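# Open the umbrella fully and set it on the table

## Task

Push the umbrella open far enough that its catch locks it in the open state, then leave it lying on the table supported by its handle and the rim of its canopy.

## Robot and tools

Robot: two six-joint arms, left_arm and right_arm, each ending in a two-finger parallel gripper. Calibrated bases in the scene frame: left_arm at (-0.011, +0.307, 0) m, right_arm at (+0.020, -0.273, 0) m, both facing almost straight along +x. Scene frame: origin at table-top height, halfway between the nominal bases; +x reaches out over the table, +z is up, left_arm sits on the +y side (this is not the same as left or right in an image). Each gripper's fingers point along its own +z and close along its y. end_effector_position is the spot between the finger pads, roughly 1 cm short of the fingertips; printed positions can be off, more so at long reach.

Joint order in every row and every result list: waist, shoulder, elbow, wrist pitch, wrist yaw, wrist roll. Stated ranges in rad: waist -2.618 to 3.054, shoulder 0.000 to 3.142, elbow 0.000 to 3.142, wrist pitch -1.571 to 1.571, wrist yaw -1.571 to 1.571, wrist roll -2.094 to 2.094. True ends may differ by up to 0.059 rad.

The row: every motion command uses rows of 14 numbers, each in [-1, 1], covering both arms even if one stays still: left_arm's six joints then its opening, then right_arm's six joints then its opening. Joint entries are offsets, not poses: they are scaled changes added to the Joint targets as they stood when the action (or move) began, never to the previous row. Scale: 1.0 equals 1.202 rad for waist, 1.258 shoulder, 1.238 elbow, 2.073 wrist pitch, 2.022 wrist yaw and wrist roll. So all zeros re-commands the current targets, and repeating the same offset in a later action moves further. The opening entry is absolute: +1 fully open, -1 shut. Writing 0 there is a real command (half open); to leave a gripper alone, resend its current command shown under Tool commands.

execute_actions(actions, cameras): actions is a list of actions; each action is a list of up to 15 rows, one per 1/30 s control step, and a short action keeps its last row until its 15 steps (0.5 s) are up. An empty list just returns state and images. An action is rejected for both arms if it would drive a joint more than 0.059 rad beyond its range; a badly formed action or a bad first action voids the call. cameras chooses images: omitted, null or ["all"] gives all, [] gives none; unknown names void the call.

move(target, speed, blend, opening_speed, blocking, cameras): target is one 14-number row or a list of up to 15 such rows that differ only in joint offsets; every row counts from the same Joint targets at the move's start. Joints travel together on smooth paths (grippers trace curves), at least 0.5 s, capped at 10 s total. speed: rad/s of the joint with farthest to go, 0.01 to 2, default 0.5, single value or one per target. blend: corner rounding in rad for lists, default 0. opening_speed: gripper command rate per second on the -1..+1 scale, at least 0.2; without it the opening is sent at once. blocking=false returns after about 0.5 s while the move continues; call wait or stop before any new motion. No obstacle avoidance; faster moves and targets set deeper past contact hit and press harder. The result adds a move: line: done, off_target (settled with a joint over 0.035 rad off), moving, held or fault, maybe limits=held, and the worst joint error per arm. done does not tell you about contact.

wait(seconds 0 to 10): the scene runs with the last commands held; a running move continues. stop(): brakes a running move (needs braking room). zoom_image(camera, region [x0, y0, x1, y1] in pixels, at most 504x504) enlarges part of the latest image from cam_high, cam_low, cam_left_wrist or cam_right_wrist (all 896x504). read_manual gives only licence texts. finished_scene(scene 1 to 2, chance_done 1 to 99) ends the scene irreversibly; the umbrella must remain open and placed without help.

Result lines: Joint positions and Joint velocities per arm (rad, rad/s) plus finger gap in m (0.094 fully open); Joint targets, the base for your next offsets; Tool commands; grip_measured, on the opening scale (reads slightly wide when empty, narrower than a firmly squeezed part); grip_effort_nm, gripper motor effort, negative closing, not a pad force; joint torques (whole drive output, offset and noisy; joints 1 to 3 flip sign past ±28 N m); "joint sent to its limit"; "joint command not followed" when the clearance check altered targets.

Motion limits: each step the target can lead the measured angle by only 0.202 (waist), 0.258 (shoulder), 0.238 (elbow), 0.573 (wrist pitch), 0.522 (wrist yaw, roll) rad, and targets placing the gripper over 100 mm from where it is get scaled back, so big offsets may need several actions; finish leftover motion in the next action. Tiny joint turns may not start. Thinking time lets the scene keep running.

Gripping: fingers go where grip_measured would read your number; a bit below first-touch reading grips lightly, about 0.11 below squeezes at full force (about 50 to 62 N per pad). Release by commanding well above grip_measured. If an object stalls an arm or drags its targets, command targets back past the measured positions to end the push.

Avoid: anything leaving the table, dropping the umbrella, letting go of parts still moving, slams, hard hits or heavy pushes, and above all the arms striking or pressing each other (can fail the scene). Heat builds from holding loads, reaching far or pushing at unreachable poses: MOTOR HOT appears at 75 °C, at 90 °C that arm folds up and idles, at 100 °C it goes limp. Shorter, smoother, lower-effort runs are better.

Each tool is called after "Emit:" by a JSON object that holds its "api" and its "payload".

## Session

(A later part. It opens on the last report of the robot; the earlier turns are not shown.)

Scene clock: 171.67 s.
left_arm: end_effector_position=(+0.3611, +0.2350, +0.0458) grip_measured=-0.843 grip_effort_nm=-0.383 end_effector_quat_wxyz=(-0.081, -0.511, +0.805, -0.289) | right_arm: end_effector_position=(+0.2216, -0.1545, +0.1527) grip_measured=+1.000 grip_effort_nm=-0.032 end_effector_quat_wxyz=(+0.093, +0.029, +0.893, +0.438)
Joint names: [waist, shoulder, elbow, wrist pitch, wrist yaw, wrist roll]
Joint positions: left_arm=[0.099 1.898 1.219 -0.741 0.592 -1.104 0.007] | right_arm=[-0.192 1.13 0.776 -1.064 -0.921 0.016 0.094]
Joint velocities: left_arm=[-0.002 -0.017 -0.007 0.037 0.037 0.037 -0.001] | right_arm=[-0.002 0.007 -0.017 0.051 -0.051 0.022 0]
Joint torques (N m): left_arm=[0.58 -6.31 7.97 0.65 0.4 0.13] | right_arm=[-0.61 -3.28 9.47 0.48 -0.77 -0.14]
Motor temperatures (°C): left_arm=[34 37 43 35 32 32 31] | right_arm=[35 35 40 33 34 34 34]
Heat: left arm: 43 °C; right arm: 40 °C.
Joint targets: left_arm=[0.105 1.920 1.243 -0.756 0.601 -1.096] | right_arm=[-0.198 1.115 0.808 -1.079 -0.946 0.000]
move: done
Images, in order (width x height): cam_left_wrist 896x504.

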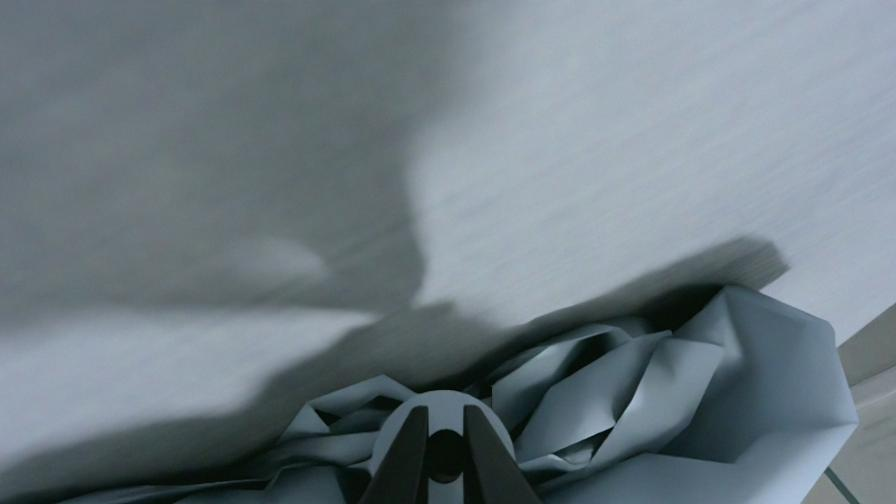

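Emit:
{"api": "move", "payload": {"target": [0,0,0,0,0,0,-1,0,0,0,0,0,0,1], "opening_speed": 0.3, "cameras": ["cam_left_wrist"]}}

Emit:
{"api": "zoom_image", "payload": {"camera": "cam_left_wrist", "region": [320, 360, 576, 504]}}

Scene clock: 174.47 s.
left_arm: end_effector_position=(+0.3611, +0.2350, +0.0458) grip_measured=-0.879 grip_effort_nm=-1.023 end_effector_quat_wxyz=(-0.080, -0.510, +0.806, -0.289) | right_arm: end_effector_position=(+0.2216, -0.1545, +0.1527) grip_measured=+1.000 grip_effort_nm=-0.032 end_effector_quat_wxyz=(+0.093, +0.029, +0.893, +0.438)
Joint names: [waist, shoulder, elbow, wrist pitch, wrist yaw, wrist roll]
Joint positions: left_arm=[0.099 1.898 1.219 -0.741 0.592 -1.102 0.006] | right_arm=[-0.192 1.13 0.776 -1.064 -0.921 0.016 0.094]
Joint velocities: left_arm=[-0.002 0.002 0.002 -0.022 0.007 0.066 -0.001] | right_arm=[-0.007 0.002 0.002 -0.022 0.007 -0.11 0]
Joint torques (N m): left_arm=[0.59 -6.32 7.95 0.65 0.4 0.1] | right_arm=[-0.57 -3.32 9.47 0.48 -0.77 -0.15]
Motor temperatures (°C): left_arm=[34 37 43 35 32 32 31] | right_arm=[35 35 40 33 34 34 34]
Heat: left arm: 43 °C; right arm: 40 °C.
Joint targets: left_arm=[0.105 1.920 1.243 -0.756 0.601 -1.096] | right_arm=[-0.198 1.115 0.808 -1.079 -0.946 0.000]
move: done
Images, in order (width x height): cam_left_wrist 896x504.

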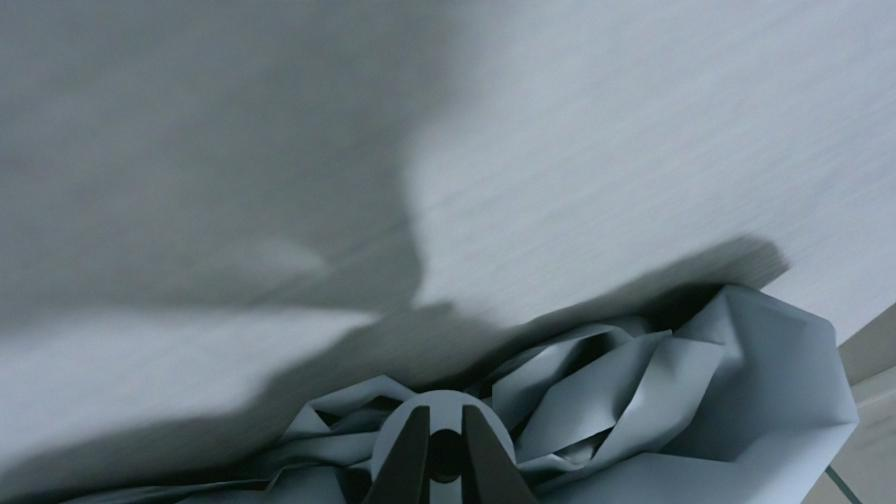

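Scaled by 1.969 from the camera's 896x504 image, which has a finer 1280x720 frame.

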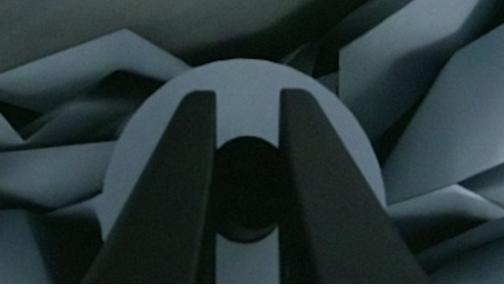

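Emit:
{"api": "move", "payload": {"target": [-0.0491,-0.0994,0.0707,-0.0671,-0.0519,-0.0226,-1,0,0,0,0,0,0,1], "speed": 0.12}}

Scene clock: 224.17 s.
left_arm: end_effector_position=(+0.3573, +0.2321, +0.0815) grip_measured=-0.879 grip_effort_nm=-1.033 end_effector_quat_wxyz=(-0.060, -0.514, +0.818, -0.252) | right_arm: end_effector_position=(+0.2216, -0.1545, +0.1527) grip_measured=+1.000 grip_effort_nm=-0.037 end_effector_quat_wxyz=(+0.093, +0.029, +0.893, +0.438)
Joint names: [waist, shoulder, elbow, wrist pitch, wrist yaw, wrist roll]
Joint positions: left_arm=[0.052 1.821 1.303 -0.883 0.497 -1.139 0.006] | right_arm=[-0.192 1.13 0.776 -1.064 -0.921 0.016 0.094]
Joint velocities: left_arm=[-0.002 -0.012 -0.027 0.066 -0.037 0.007 0] | right_arm=[0.007 0.002 -0.002 -0.037 -0.022 0.051 0]
Joint torques (N m): left_arm=[-0.47 -9.66 8.62 0.72 0.27 0.02] | right_arm=[-0.62 -3.28 9.44 0.48 -0.78 -0.14]
Motor temperatures (°C): left_arm=[34 37 43 35 32 32 32] | right_arm=[35 35 40 33 34 34 34]
Heat: left arm: 43 °C; right arm: 40 °C.
Joint targets: left_arm=[0.046 1.795 1.331 -0.895 0.496 -1.142] | right_arm=[-0.198 1.115 0.808 -1.079 -0.946 0.000]
move: done

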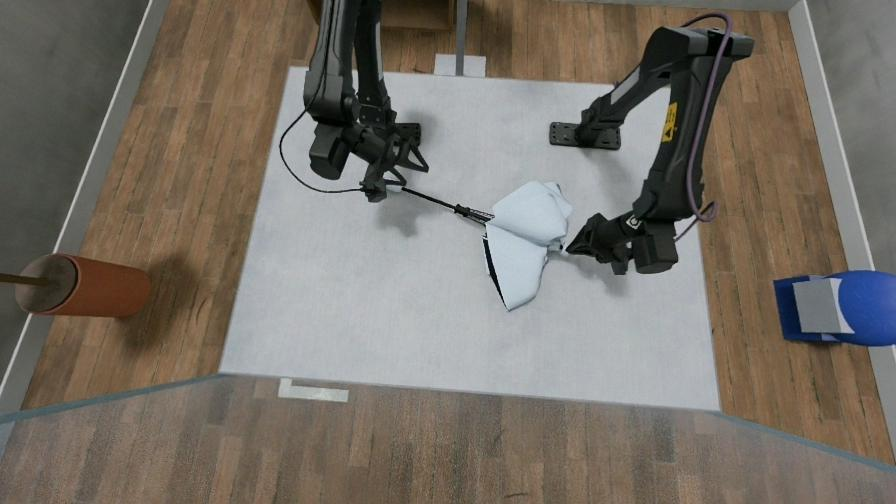

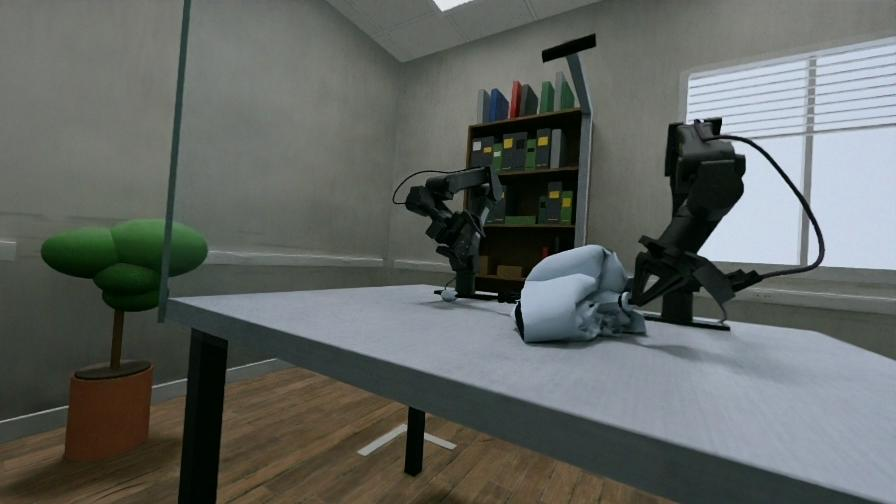

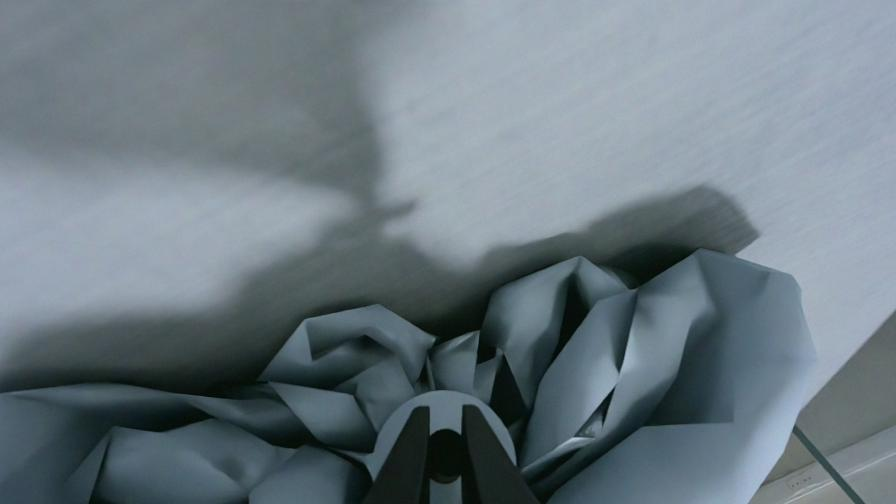

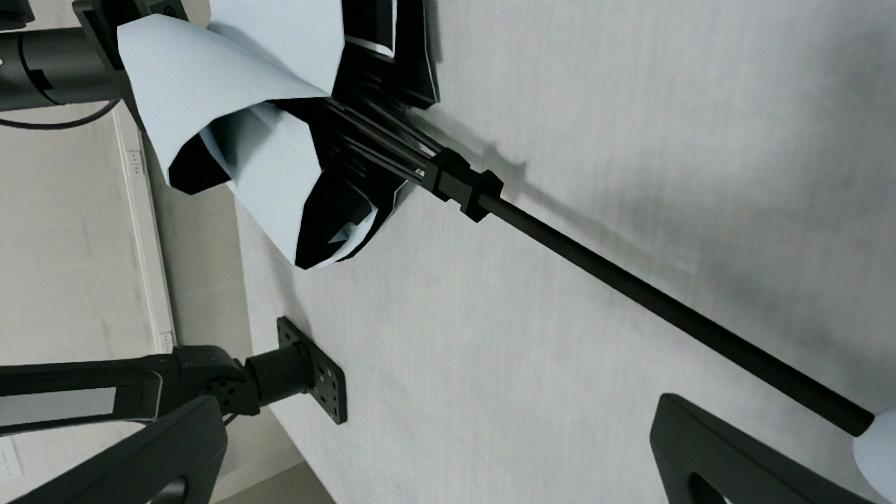

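Emit:
{"api": "move", "payload": {"target": [[-0.0711,-0.0914,0.1074,-0.0709,-0.0584,-0.0312,-1,0,0,0,0,0,0,1],[-0.1514,-0.1145,0.2456,-0.1450,-0.1187,-0.0643,-1,0,0,0,0,0,0,1],[-0.2492,-0.0660,0.4273,-0.2282,-0.1840,-0.1039,-1,0,0,0,0,0,0,1]], "speed": 0.15, "blend": 0.04}}

Scene clock: 233.77 s.
left_arm: end_effector_position=(+0.3403, +0.1841, +0.2398) grip_measured=-0.879 grip_effort_nm=-1.033 end_effector_quat_wxyz=(+0.069, -0.494, +0.850, -0.170) | right_arm: end_effector_position=(+0.2216, -0.1545, +0.1527) grip_measured=+1.000 grip_effort_nm=-0.037 end_effector_quat_wxyz=(+0.093, +0.029, +0.893, +0.438)
Joint names: [waist, shoulder, elbow, wrist pitch, wrist yaw, wrist roll]
Joint positions: left_arm=[-0.247 1.697 1.829 -1.359 0.136 -1.348 0.006] | right_arm=[-0.192 1.13 0.776 -1.064 -0.921 0.016 0.094]
Joint velocities: left_arm=[0.002 -0.007 0.002 -0.022 0.051 0.037 0.001] | right_arm=[-0.012 -0.012 -0.007 0.022 0.007 0.007 0]
Joint torques (N m): left_arm=[-0.5 -5.61 8.99 1.13 -0.07 0] | right_arm=[-0.59 -3.28 9.44 0.49 -0.77 -0.14]
Motor temperatures (°C): left_arm=[34 38 43 35 32 32 32] | right_arm=[35 35 40 33 34 34 34]
Heat: left arm: 43 °C; right arm: 40 °C.
Joint targets: left_arm=[-0.254 1.712 1.860 -1.368 0.124 -1.352] | right_arm=[-0.198 1.115 0.808 -1.079 -0.946 0.000]
move: done

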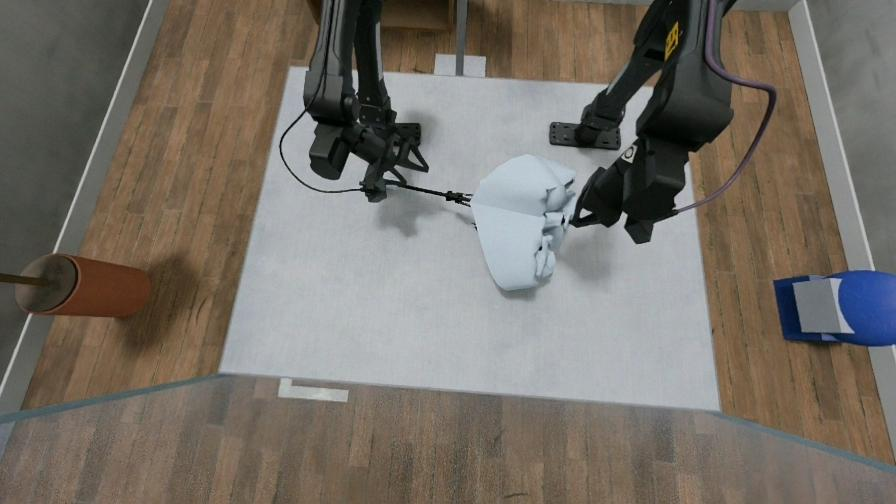

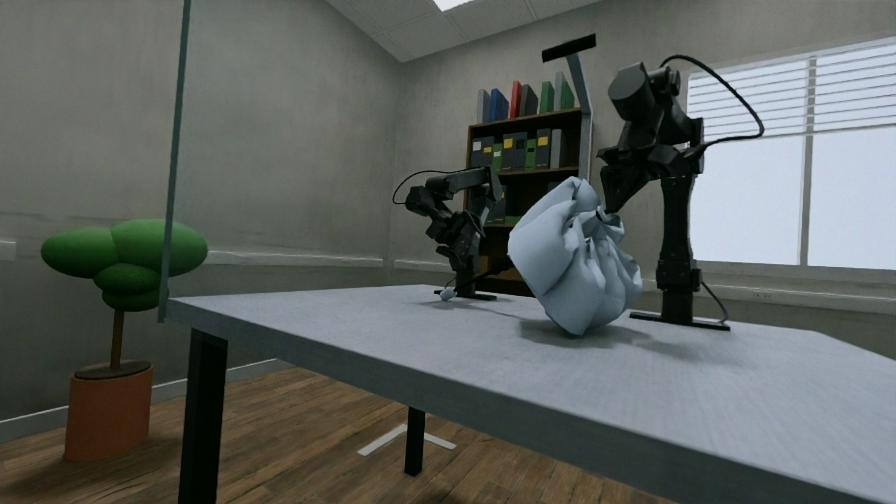

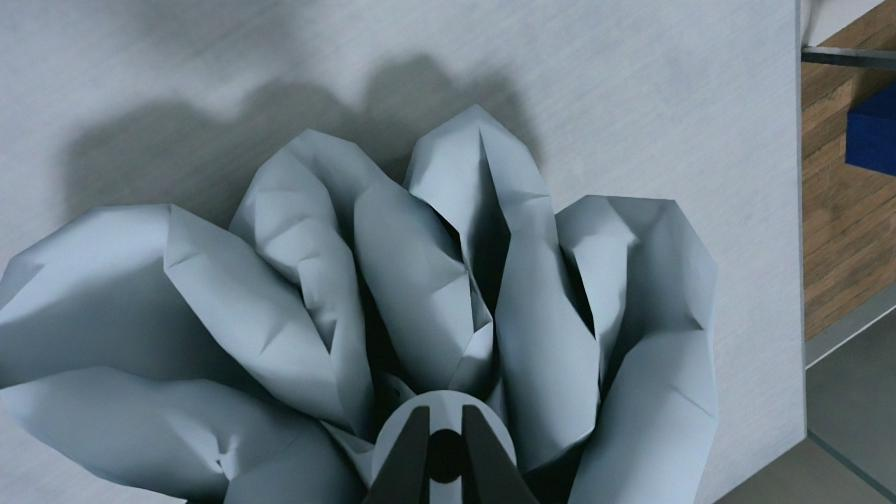

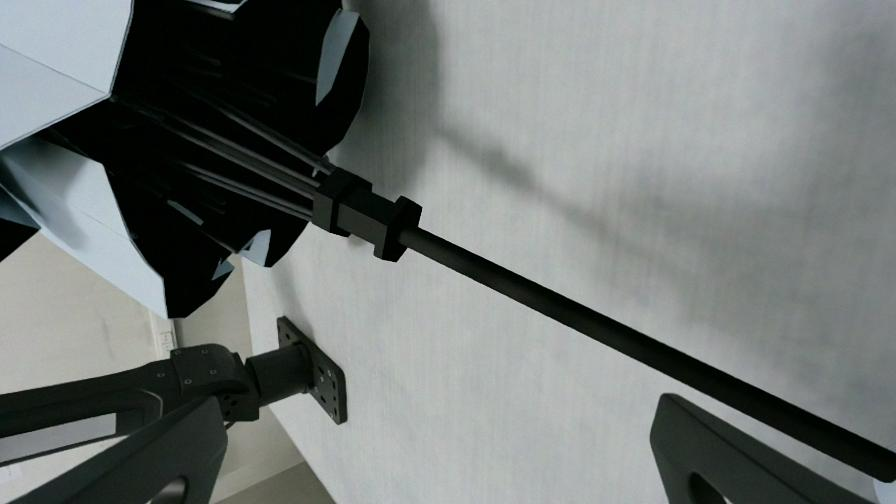

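Emit:
{"api": "zoom_image", "payload": {"camera": "cam_right_wrist", "region": [250, 100, 506, 316]}}

Emit:
{"api": "zoom_image", "payload": {"camera": "cam_high", "region": [350, 140, 602, 310]}}

Emit:
{"api": "zoom_image", "payload": {"camera": "cam_low", "region": [400, 160, 680, 350]}}

Scaled by 1.969 from the camera's 896x504 image, which has a finer 1280x720 frame.

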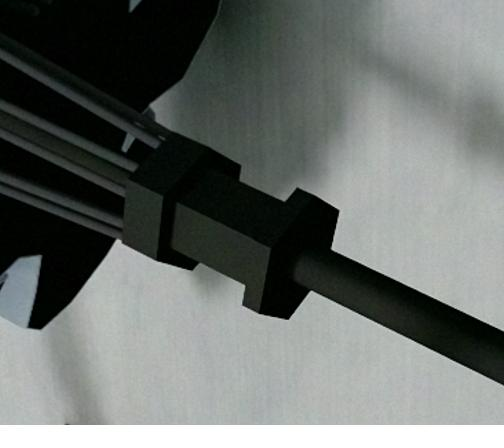

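Scaled by 2.000 from the camera's 896x504 image, which has a finer 1280x720 frame.

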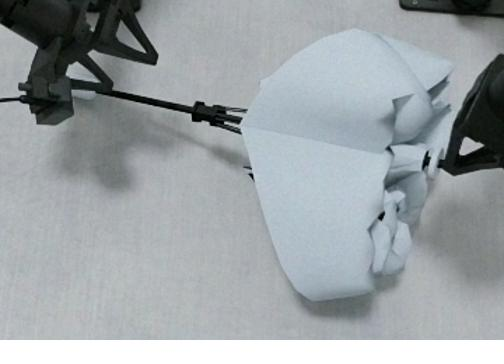

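Scaled by 1.800 from the camera's 896x504 image, which has a finer 1280x720 frame.

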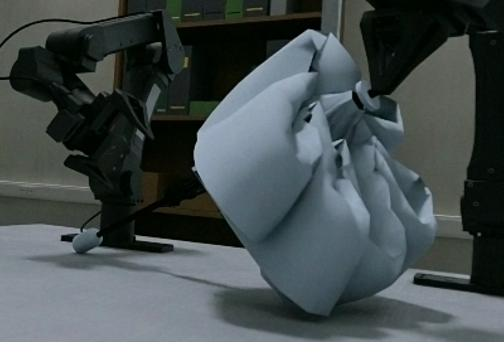

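Emit:
{"api": "move", "payload": {"target": [0,0,0,0,0,0,-1,0.1294,-0.1431,-0.3982,0.4679,-0.0712,-0.3338,0.0], "speed": 0.4}}

Scene clock: 360.40 s.
left_arm: end_effector_position=(+0.3401, +0.1843, +0.2397) grip_measured=-0.879 grip_effort_nm=-1.038 end_effector_quat_wxyz=(+0.069, -0.494, +0.850, -0.169) | right_arm: end_effector_position=(+0.2344, -0.1121, +0.1359) grip_measured=+0.002 grip_effort_nm=-0.149 end_effector_quat_wxyz=(+0.478, -0.457, +0.673, +0.330)
Joint names: [waist, shoulder, elbow, wrist pitch, wrist yaw, wrist roll]
Joint positions: left_arm=[-0.247 1.697 1.829 -1.36 0.136 -1.349 0.006] | right_arm=[-0.048 0.95 0.335 -0.121 -1.066 -0.663 0.047]
Joint velocities: left_arm=[-0.012 -0.002 -0.012 -0.022 0.022 -0.007 -0.001] | right_arm=[0.017 -0.012 0.002 -0.007 0.066 -0.051 0.001]
Joint torques (N m): left_arm=[-0.54 -5.63 8.99 1.13 -0.06 0.01] | right_arm=[0.55 -2.35 5.45 1.52 -0.63 -0.11]
Motor temperatures (°C): left_arm=[34 36 43 36 32 31 34] | right_arm=[35 34 40 33 35 34 34]
Heat: left arm: 43 °C; right arm: 40 °C.
Joint targets: left_arm=[-0.254 1.712 1.860 -1.368 0.124 -1.352] | right_arm=[-0.042 0.935 0.315 -0.109 -1.090 -0.675]
move: done

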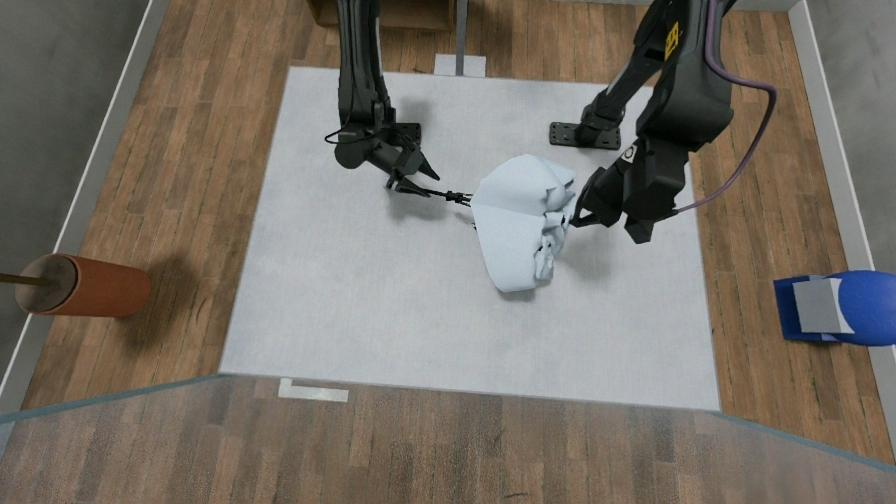

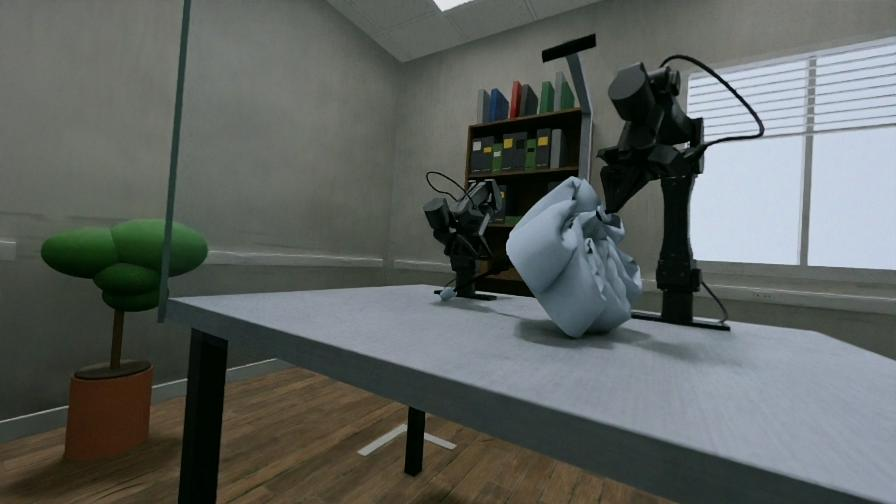

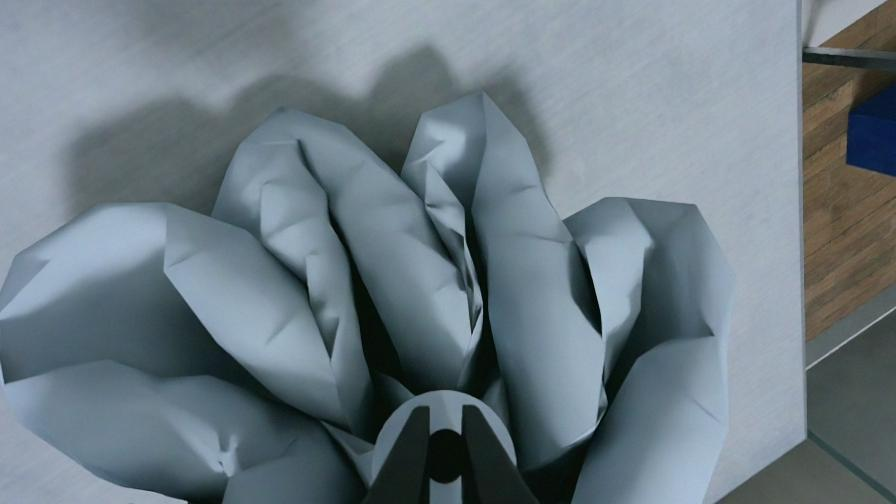

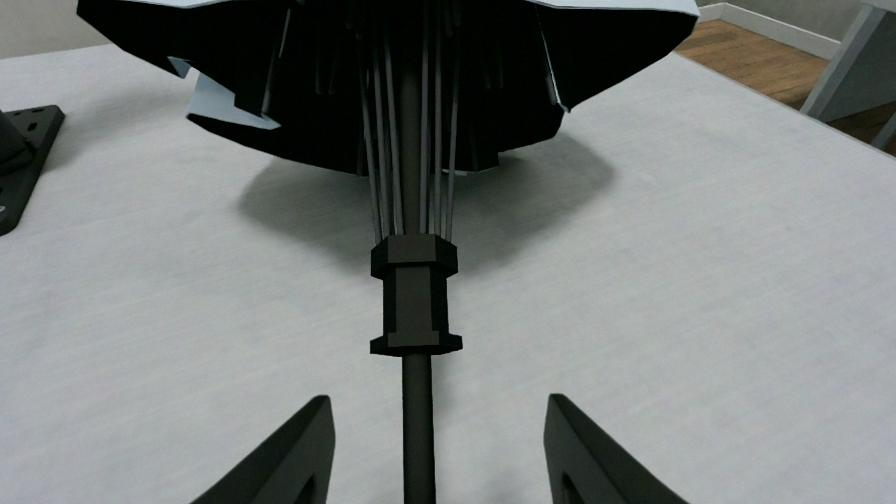

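Emit:
{"api": "zoom_image", "payload": {"camera": "cam_right_wrist", "region": [290, 160, 590, 420]}}

Scaled by 1.680 from the camera's 896x504 image, which has a finer 1280x720 frame.

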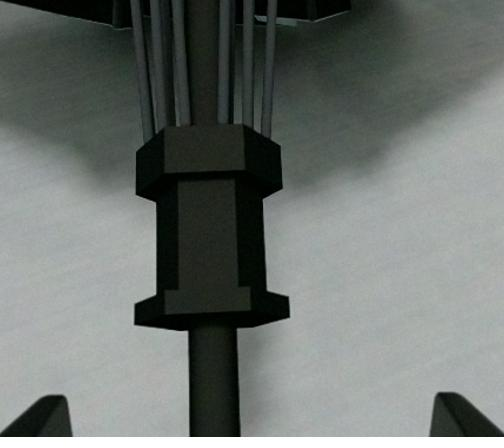

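Emit:
{"api": "move", "payload": {"target": [0,0,0,0,0,0,-1,0.1231,0.2059,-0.1325,0.2600,0.0618,0.0905,0.0], "speed": 0.3, "cameras": ["cam_right_wrist"]}}

Emit:
{"api": "zoom_image", "payload": {"camera": "cam_right_wrist", "region": [230, 160, 660, 504]}}

Scene clock: 387.17 s.
left_arm: end_effector_position=(+0.3401, +0.1843, +0.2397) grip_measured=-0.879 grip_effort_nm=-1.043 end_effector_quat_wxyz=(+0.069, -0.494, +0.850, -0.169) | right_arm: end_effector_position=(+0.2343, -0.0871, +0.0895) grip_measured=+0.002 grip_effort_nm=-0.154 end_effector_quat_wxyz=(+0.476, -0.462, +0.668, +0.337)
Joint names: [waist, shoulder, elbow, wrist pitch, wrist yaw, wrist roll]
Joint positions: left_arm=[-0.247 1.697 1.829 -1.36 0.136 -1.349 0.006] | right_arm=[0.1 1.187 0.169 0.417 -0.969 -0.503 0.047]
Joint velocities: left_arm=[-0.007 0.012 -0.002 -0.051 -0.037 0.007 0] | right_arm=[-0.032 0.002 -0.012 0.051 0.066 0.051 -0.001]
Joint torques (N m): left_arm=[-0.53 -5.63 8.99 1.14 -0.05 0.01] | right_arm=[0.51 -1.48 4.53 1.66 -0.26 0.11]
Motor temperatures (°C): left_arm=[34 36 43 36 32 31 34] | right_arm=[35 34 38 35 34 34 34]
Heat: left arm: 43 °C; right arm: 38 °C.
Joint targets: left_arm=[-0.254 1.712 1.860 -1.368 0.124 -1.352] | right_arm=[0.106 1.194 0.151 0.430 -0.965 -0.492]
move: done
Images, in order (width x height): cam_right_wrist 896x504.

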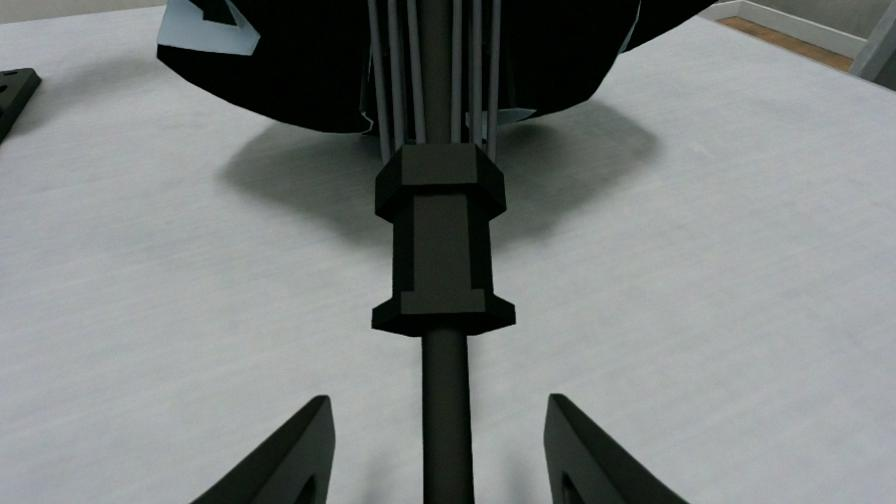

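Scaled by 1.172 from the camera's 896x504 image, which has a finer 1280x720 frame.

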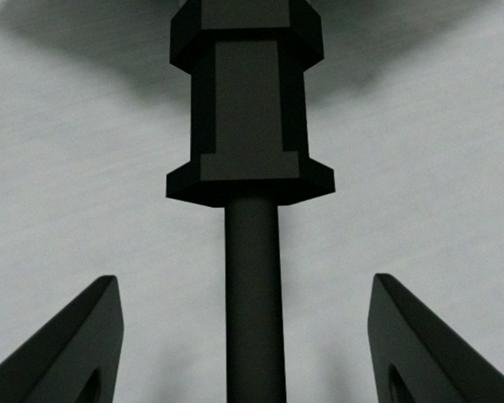

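Emit:
{"api": "move", "payload": {"target": [0,0,0,0,0,0,-1,0,0,0,0,0,0,-0.66], "opening_speed": 0.8, "cameras": ["cam_right_wrist"]}}

Emit:
{"api": "zoom_image", "payload": {"camera": "cam_right_wrist", "region": [230, 160, 660, 504]}}

Scene clock: 394.87 s.
left_arm: end_effector_position=(+0.3401, +0.1843, +0.2397) grip_measured=-0.879 grip_effort_nm=-1.043 end_effector_quat_wxyz=(+0.069, -0.494, +0.850, -0.169) | right_arm: end_effector_position=(+0.2345, -0.0871, +0.0896) grip_measured=-0.658 grip_effort_nm=-0.149 end_effector_quat_wxyz=(+0.476, -0.462, +0.668, +0.337)
Joint names: [waist, shoulder, elbow, wrist pitch, wrist yaw, wrist roll]
Joint positions: left_arm=[-0.247 1.697 1.829 -1.36 0.136 -1.349 0.006] | right_arm=[0.1 1.187 0.169 0.418 -0.968 -0.502 0.016]
Joint velocities: left_arm=[0.007 -0.007 -0.002 0.037 -0.095 -0.051 0] | right_arm=[0.007 -0.002 -0.002 -0.066 0.037 -0.066 0.002]
Joint torques (N m): left_arm=[-0.51 -5.61 8.99 1.14 -0.05 0.01] | right_arm=[0.55 -1.47 4.51 1.67 -0.27 0.12]
Motor temperatures (°C): left_arm=[34 36 43 36 32 31 34] | right_arm=[35 34 37 35 34 34 34]
Heat: left arm: 43 °C; right arm: 37 °C.
Joint targets: left_arm=[-0.254 1.712 1.860 -1.368 0.124 -1.352] | right_arm=[0.106 1.194 0.151 0.430 -0.965 -0.492]
move: done
Images, in order (width x height): cam_right_wrist 896x504.

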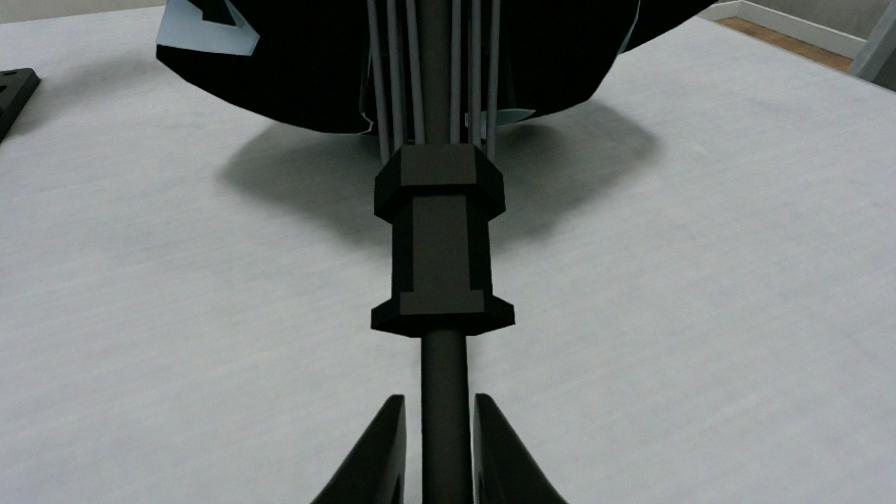

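Scaled by 1.172 from the camera's 896x504 image, which has a finer 1280x720 frame.

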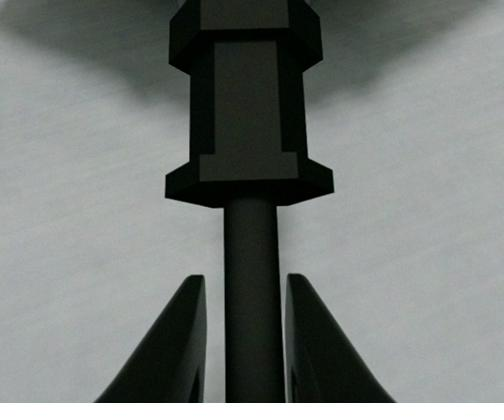

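Emit:
{"api": "move", "payload": {"target": [[0,0,0,0,0,0,-1,0.1155,0.0313,0.0713,0.0439,0.0588,0.0577,-0.66],[0,0,0,0,0,0,-1,0.2096,0.0591,0.1308,0.0506,0.1087,0.0939,-0.66]], "speed": 0.1, "blend": 0.03}}

Emit:
{"api": "zoom_image", "payload": {"camera": "cam_right_wrist", "region": [230, 160, 660, 504]}}

Scene clock: 423.93 s.
left_arm: end_effector_position=(+0.3442, +0.1947, +0.2410) grip_measured=-0.879 grip_effort_nm=-1.038 end_effector_quat_wxyz=(+0.094, -0.499, +0.848, -0.151) | right_arm: end_effector_position=(+0.2458, -0.0440, +0.0940) grip_measured=-0.658 grip_effort_nm=-0.144 end_effector_quat_wxyz=(+0.450, -0.454, +0.694, +0.332)
Joint names: [waist, shoulder, elbow, wrist pitch, wrist yaw, wrist roll]
Joint positions: left_arm=[-0.247 1.697 1.837 -1.361 0.073 -1.35 0.006] | right_arm=[0.345 1.264 0.262 0.476 -0.731 -0.315 0.016]
Joint velocities: left_arm=[-0.002 -0.002 -0.017 -0.066 -0.066 -0.007 -0.001] | right_arm=[0.012 -0.002 -0.007 0.007 -0.022 -0.051 -0.002]
Joint torques (N m): left_arm=[-0.53 -5.6 8.31 1.16 0.53 0.01] | right_arm=[1.31 -2.43 10.85 2.24 -0.38 0.11]
Motor temperatures (°C): left_arm=[34 36 44 36 32 31 34] | right_arm=[35 34 37 37 34 34 34]
Heat: left arm: 44 °C; right arm: 37 °C.
Joint targets: left_arm=[-0.254 1.712 1.860 -1.368 0.124 -1.352] | right_arm=[0.358 1.269 0.313 0.535 -0.745 -0.302]
move: off_target (left_arm, right_arm); left_arm: the wrist yaw is farthest, 0.051 rad from its target; right_arm: the wrist pitch is farthest, 0.059 rad from its target

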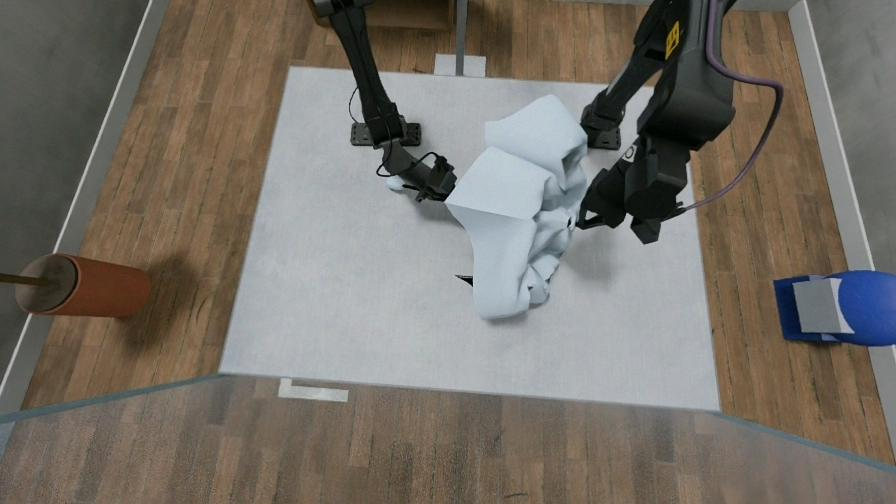

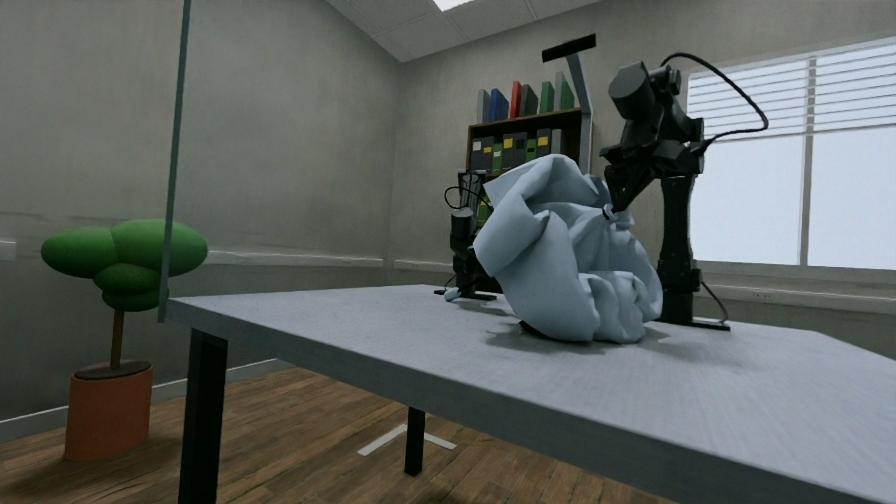

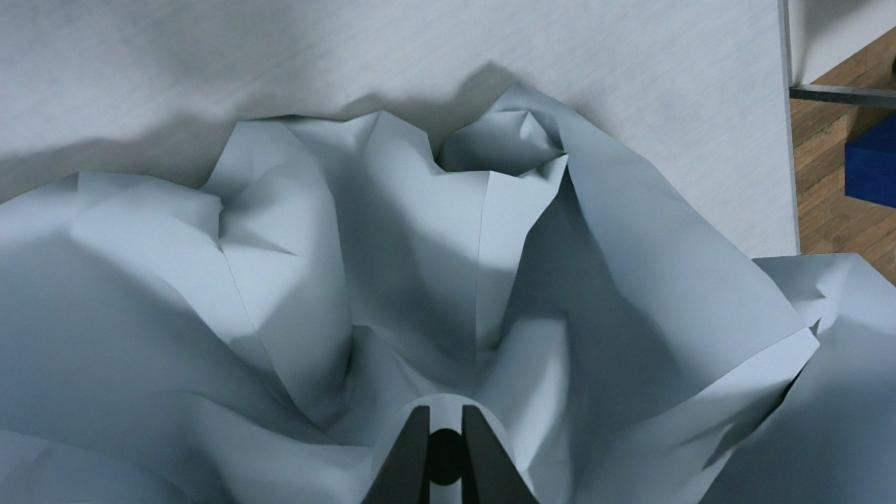

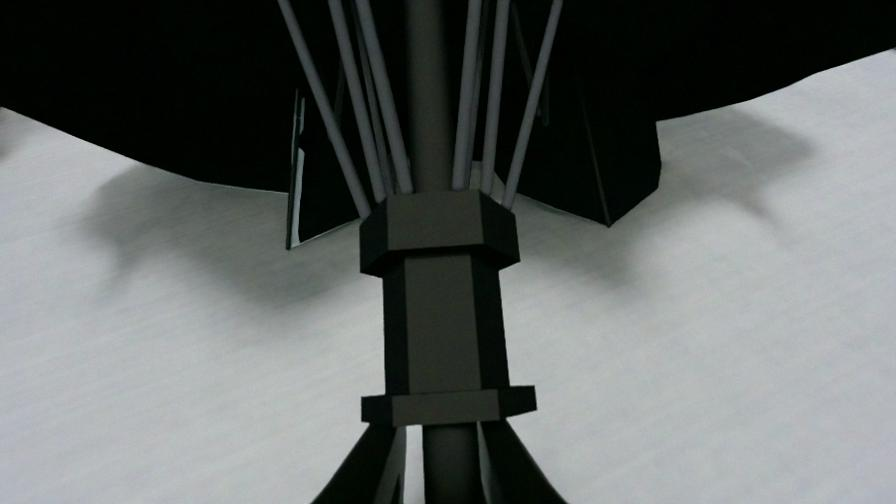

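Scaled by 1.172 from the camera's 896x504 image, which has a finer 1280x720 frame.

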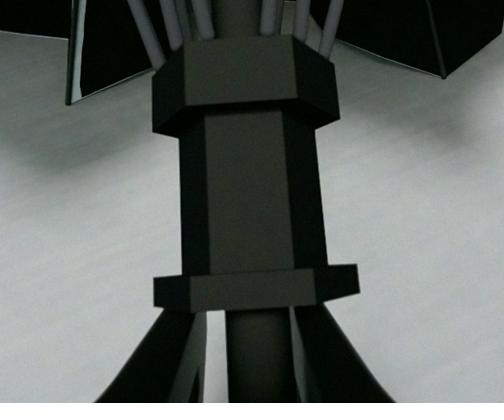

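Emit:
{"api": "move", "payload": {"target": [[0,0,0,0,0.0247,0,-1,-0.0047,0.0003,0.0208,0.0238,-0.0259,-0.0098,-0.66],[0,0,0,0,0.035,0,-1,0.0875,0.0412,0.1043,0.0225,0.0225,0.0211,-0.66],[0,0,0,0,0.045,0,-1,0.1521,0.0822,0.1830,0.0142,0.0562,0.0398,-0.66]], "speed": 0.1, "blend": 0.02}}

Emit:
{"api": "zoom_image", "payload": {"camera": "cam_right_wrist", "region": [230, 160, 660, 504]}}

Scene clock: 463.50 s.
left_arm: end_effector_position=(+0.3669, +0.2156, +0.2546) grip_measured=-0.879 grip_effort_nm=-1.043 end_effector_quat_wxyz=(+0.150, -0.511, +0.833, -0.153) | right_arm: end_effector_position=(+0.2589, -0.0018, +0.0974) grip_measured=-0.658 grip_effort_nm=-0.144 end_effector_quat_wxyz=(+0.412, -0.454, +0.721, +0.324)
Joint names: [waist, shoulder, elbow, wrist pitch, wrist yaw, wrist roll]
Joint positions: left_arm=[-0.212 1.697 1.864 -1.306 0.003 -1.338 0.006] | right_arm=[0.509 1.376 0.438 0.371 -0.573 -0.227 0.016]
Joint velocities: left_arm=[0.007 -0.007 -0.002 0.095 0.022 -0.007 -0.001] | right_arm=[0.017 0.007 0.007 -0.051 -0.037 -0.022 0]
Joint torques (N m): left_arm=[-3.64 -5.65 6.22 0.76 2.07 -0.11] | right_arm=[3.12 -4.23 15.61 3.53 -0.84 0.07]
Motor temperatures (°C): left_arm=[34 37 44 36 33 31 34] | right_arm=[35 34 39 45 34 34 34]
Heat: left arm: 44 °C; right arm: 45 °C.
Joint targets: left_arm=[-0.254 1.712 1.860 -1.368 0.215 -1.352] | right_arm=[0.541 1.372 0.539 0.565 -0.631 -0.222]
move: off_target (left_arm, right_arm); left_arm: the wrist yaw is farthest, 0.212 rad from its target; right_arm: the wrist pitch is farthest, 0.194 rad from its target

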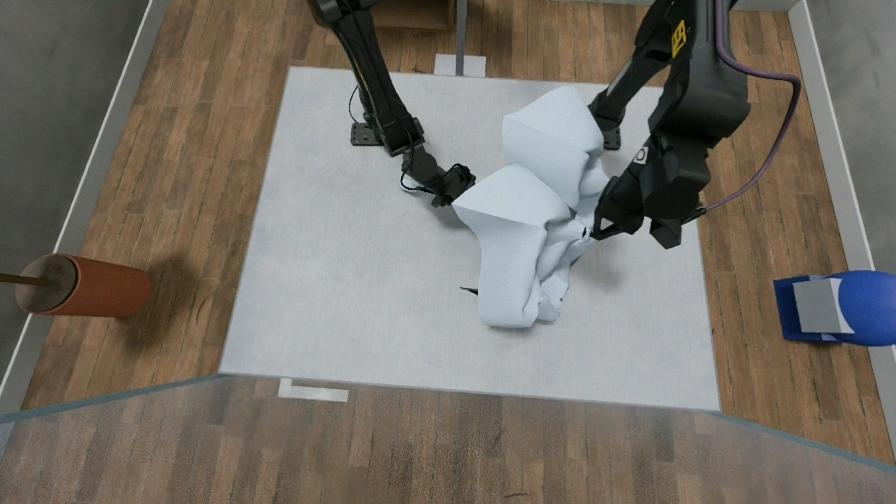

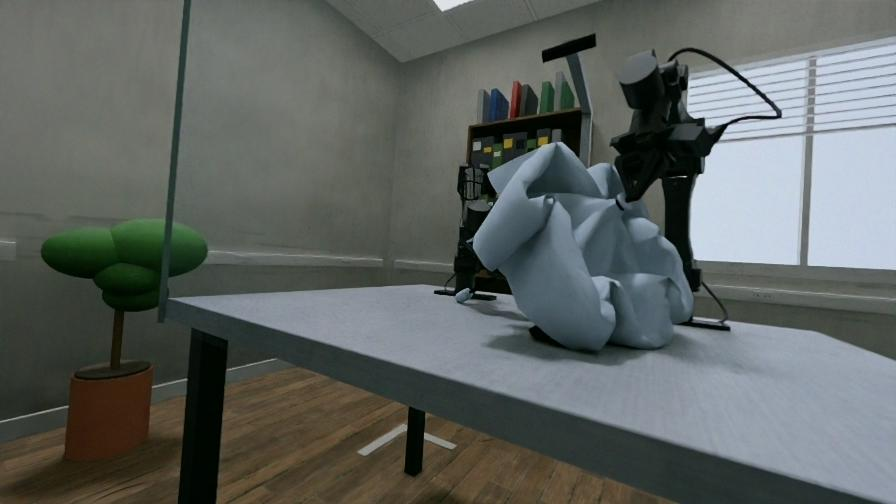

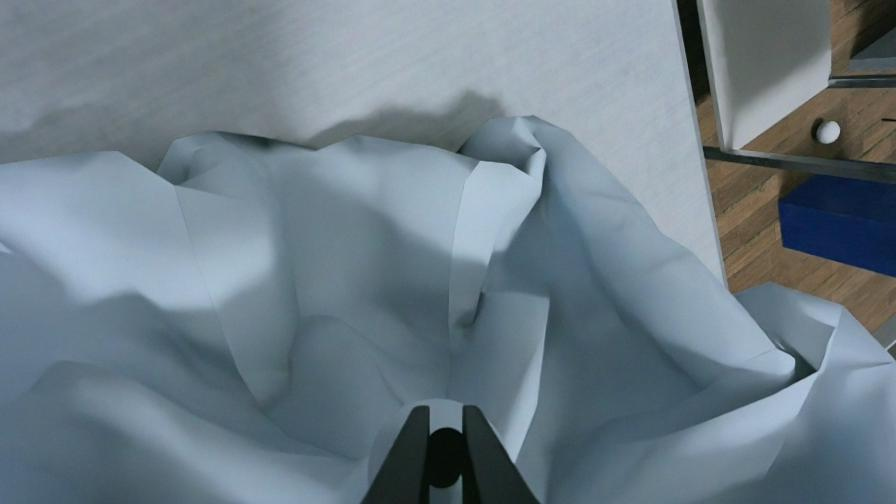

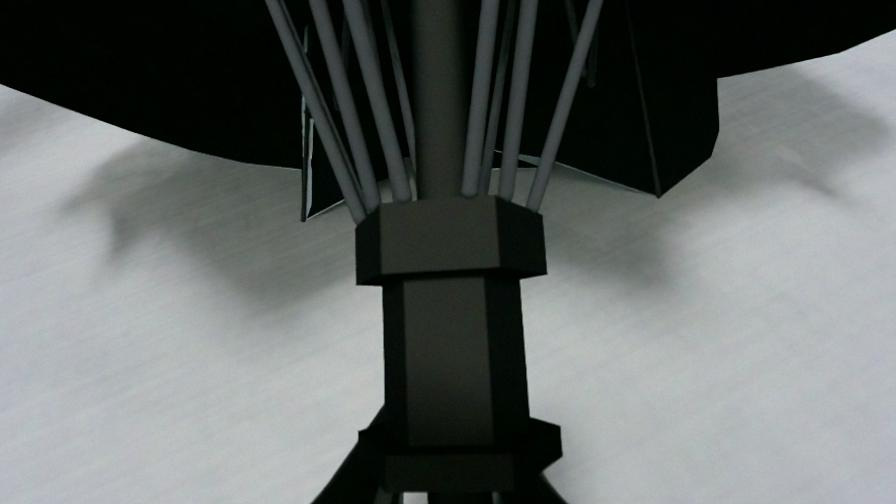

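Scaled by 1.172 from the camera's 896x504 image, which has a finer 1280x720 frame.

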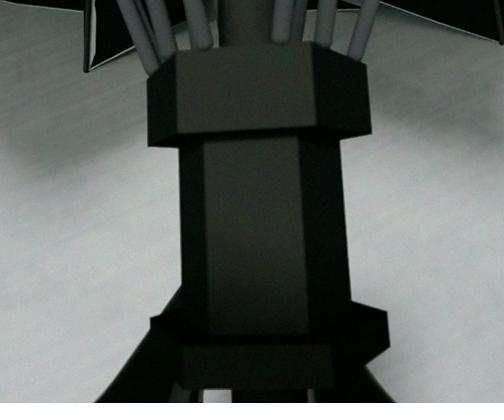

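Emit:
{"api": "zoom_image", "payload": {"camera": "cam_high", "region": [370, 130, 622, 300]}}

Emit:
{"api": "zoom_image", "payload": {"camera": "cam_low", "region": [420, 130, 720, 360]}}

Scaled by 2.000 from the camera's 896x504 image, which has a finer 1280x720 frame.

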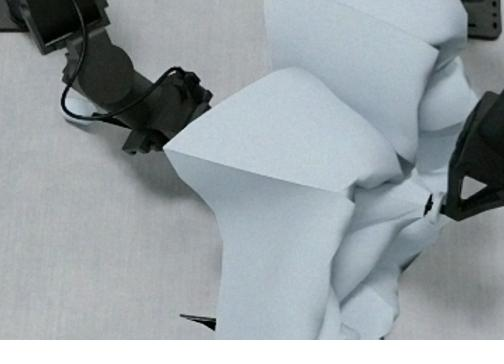

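Scaled by 1.680 from the camera's 896x504 image, which has a finer 1280x720 frame.

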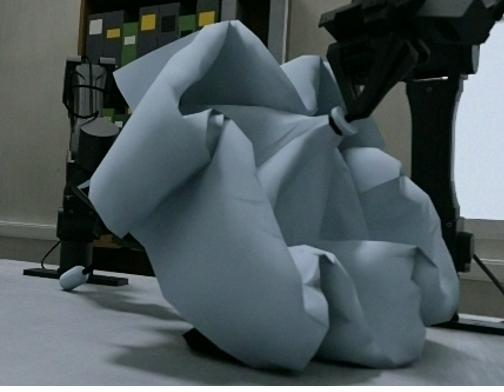

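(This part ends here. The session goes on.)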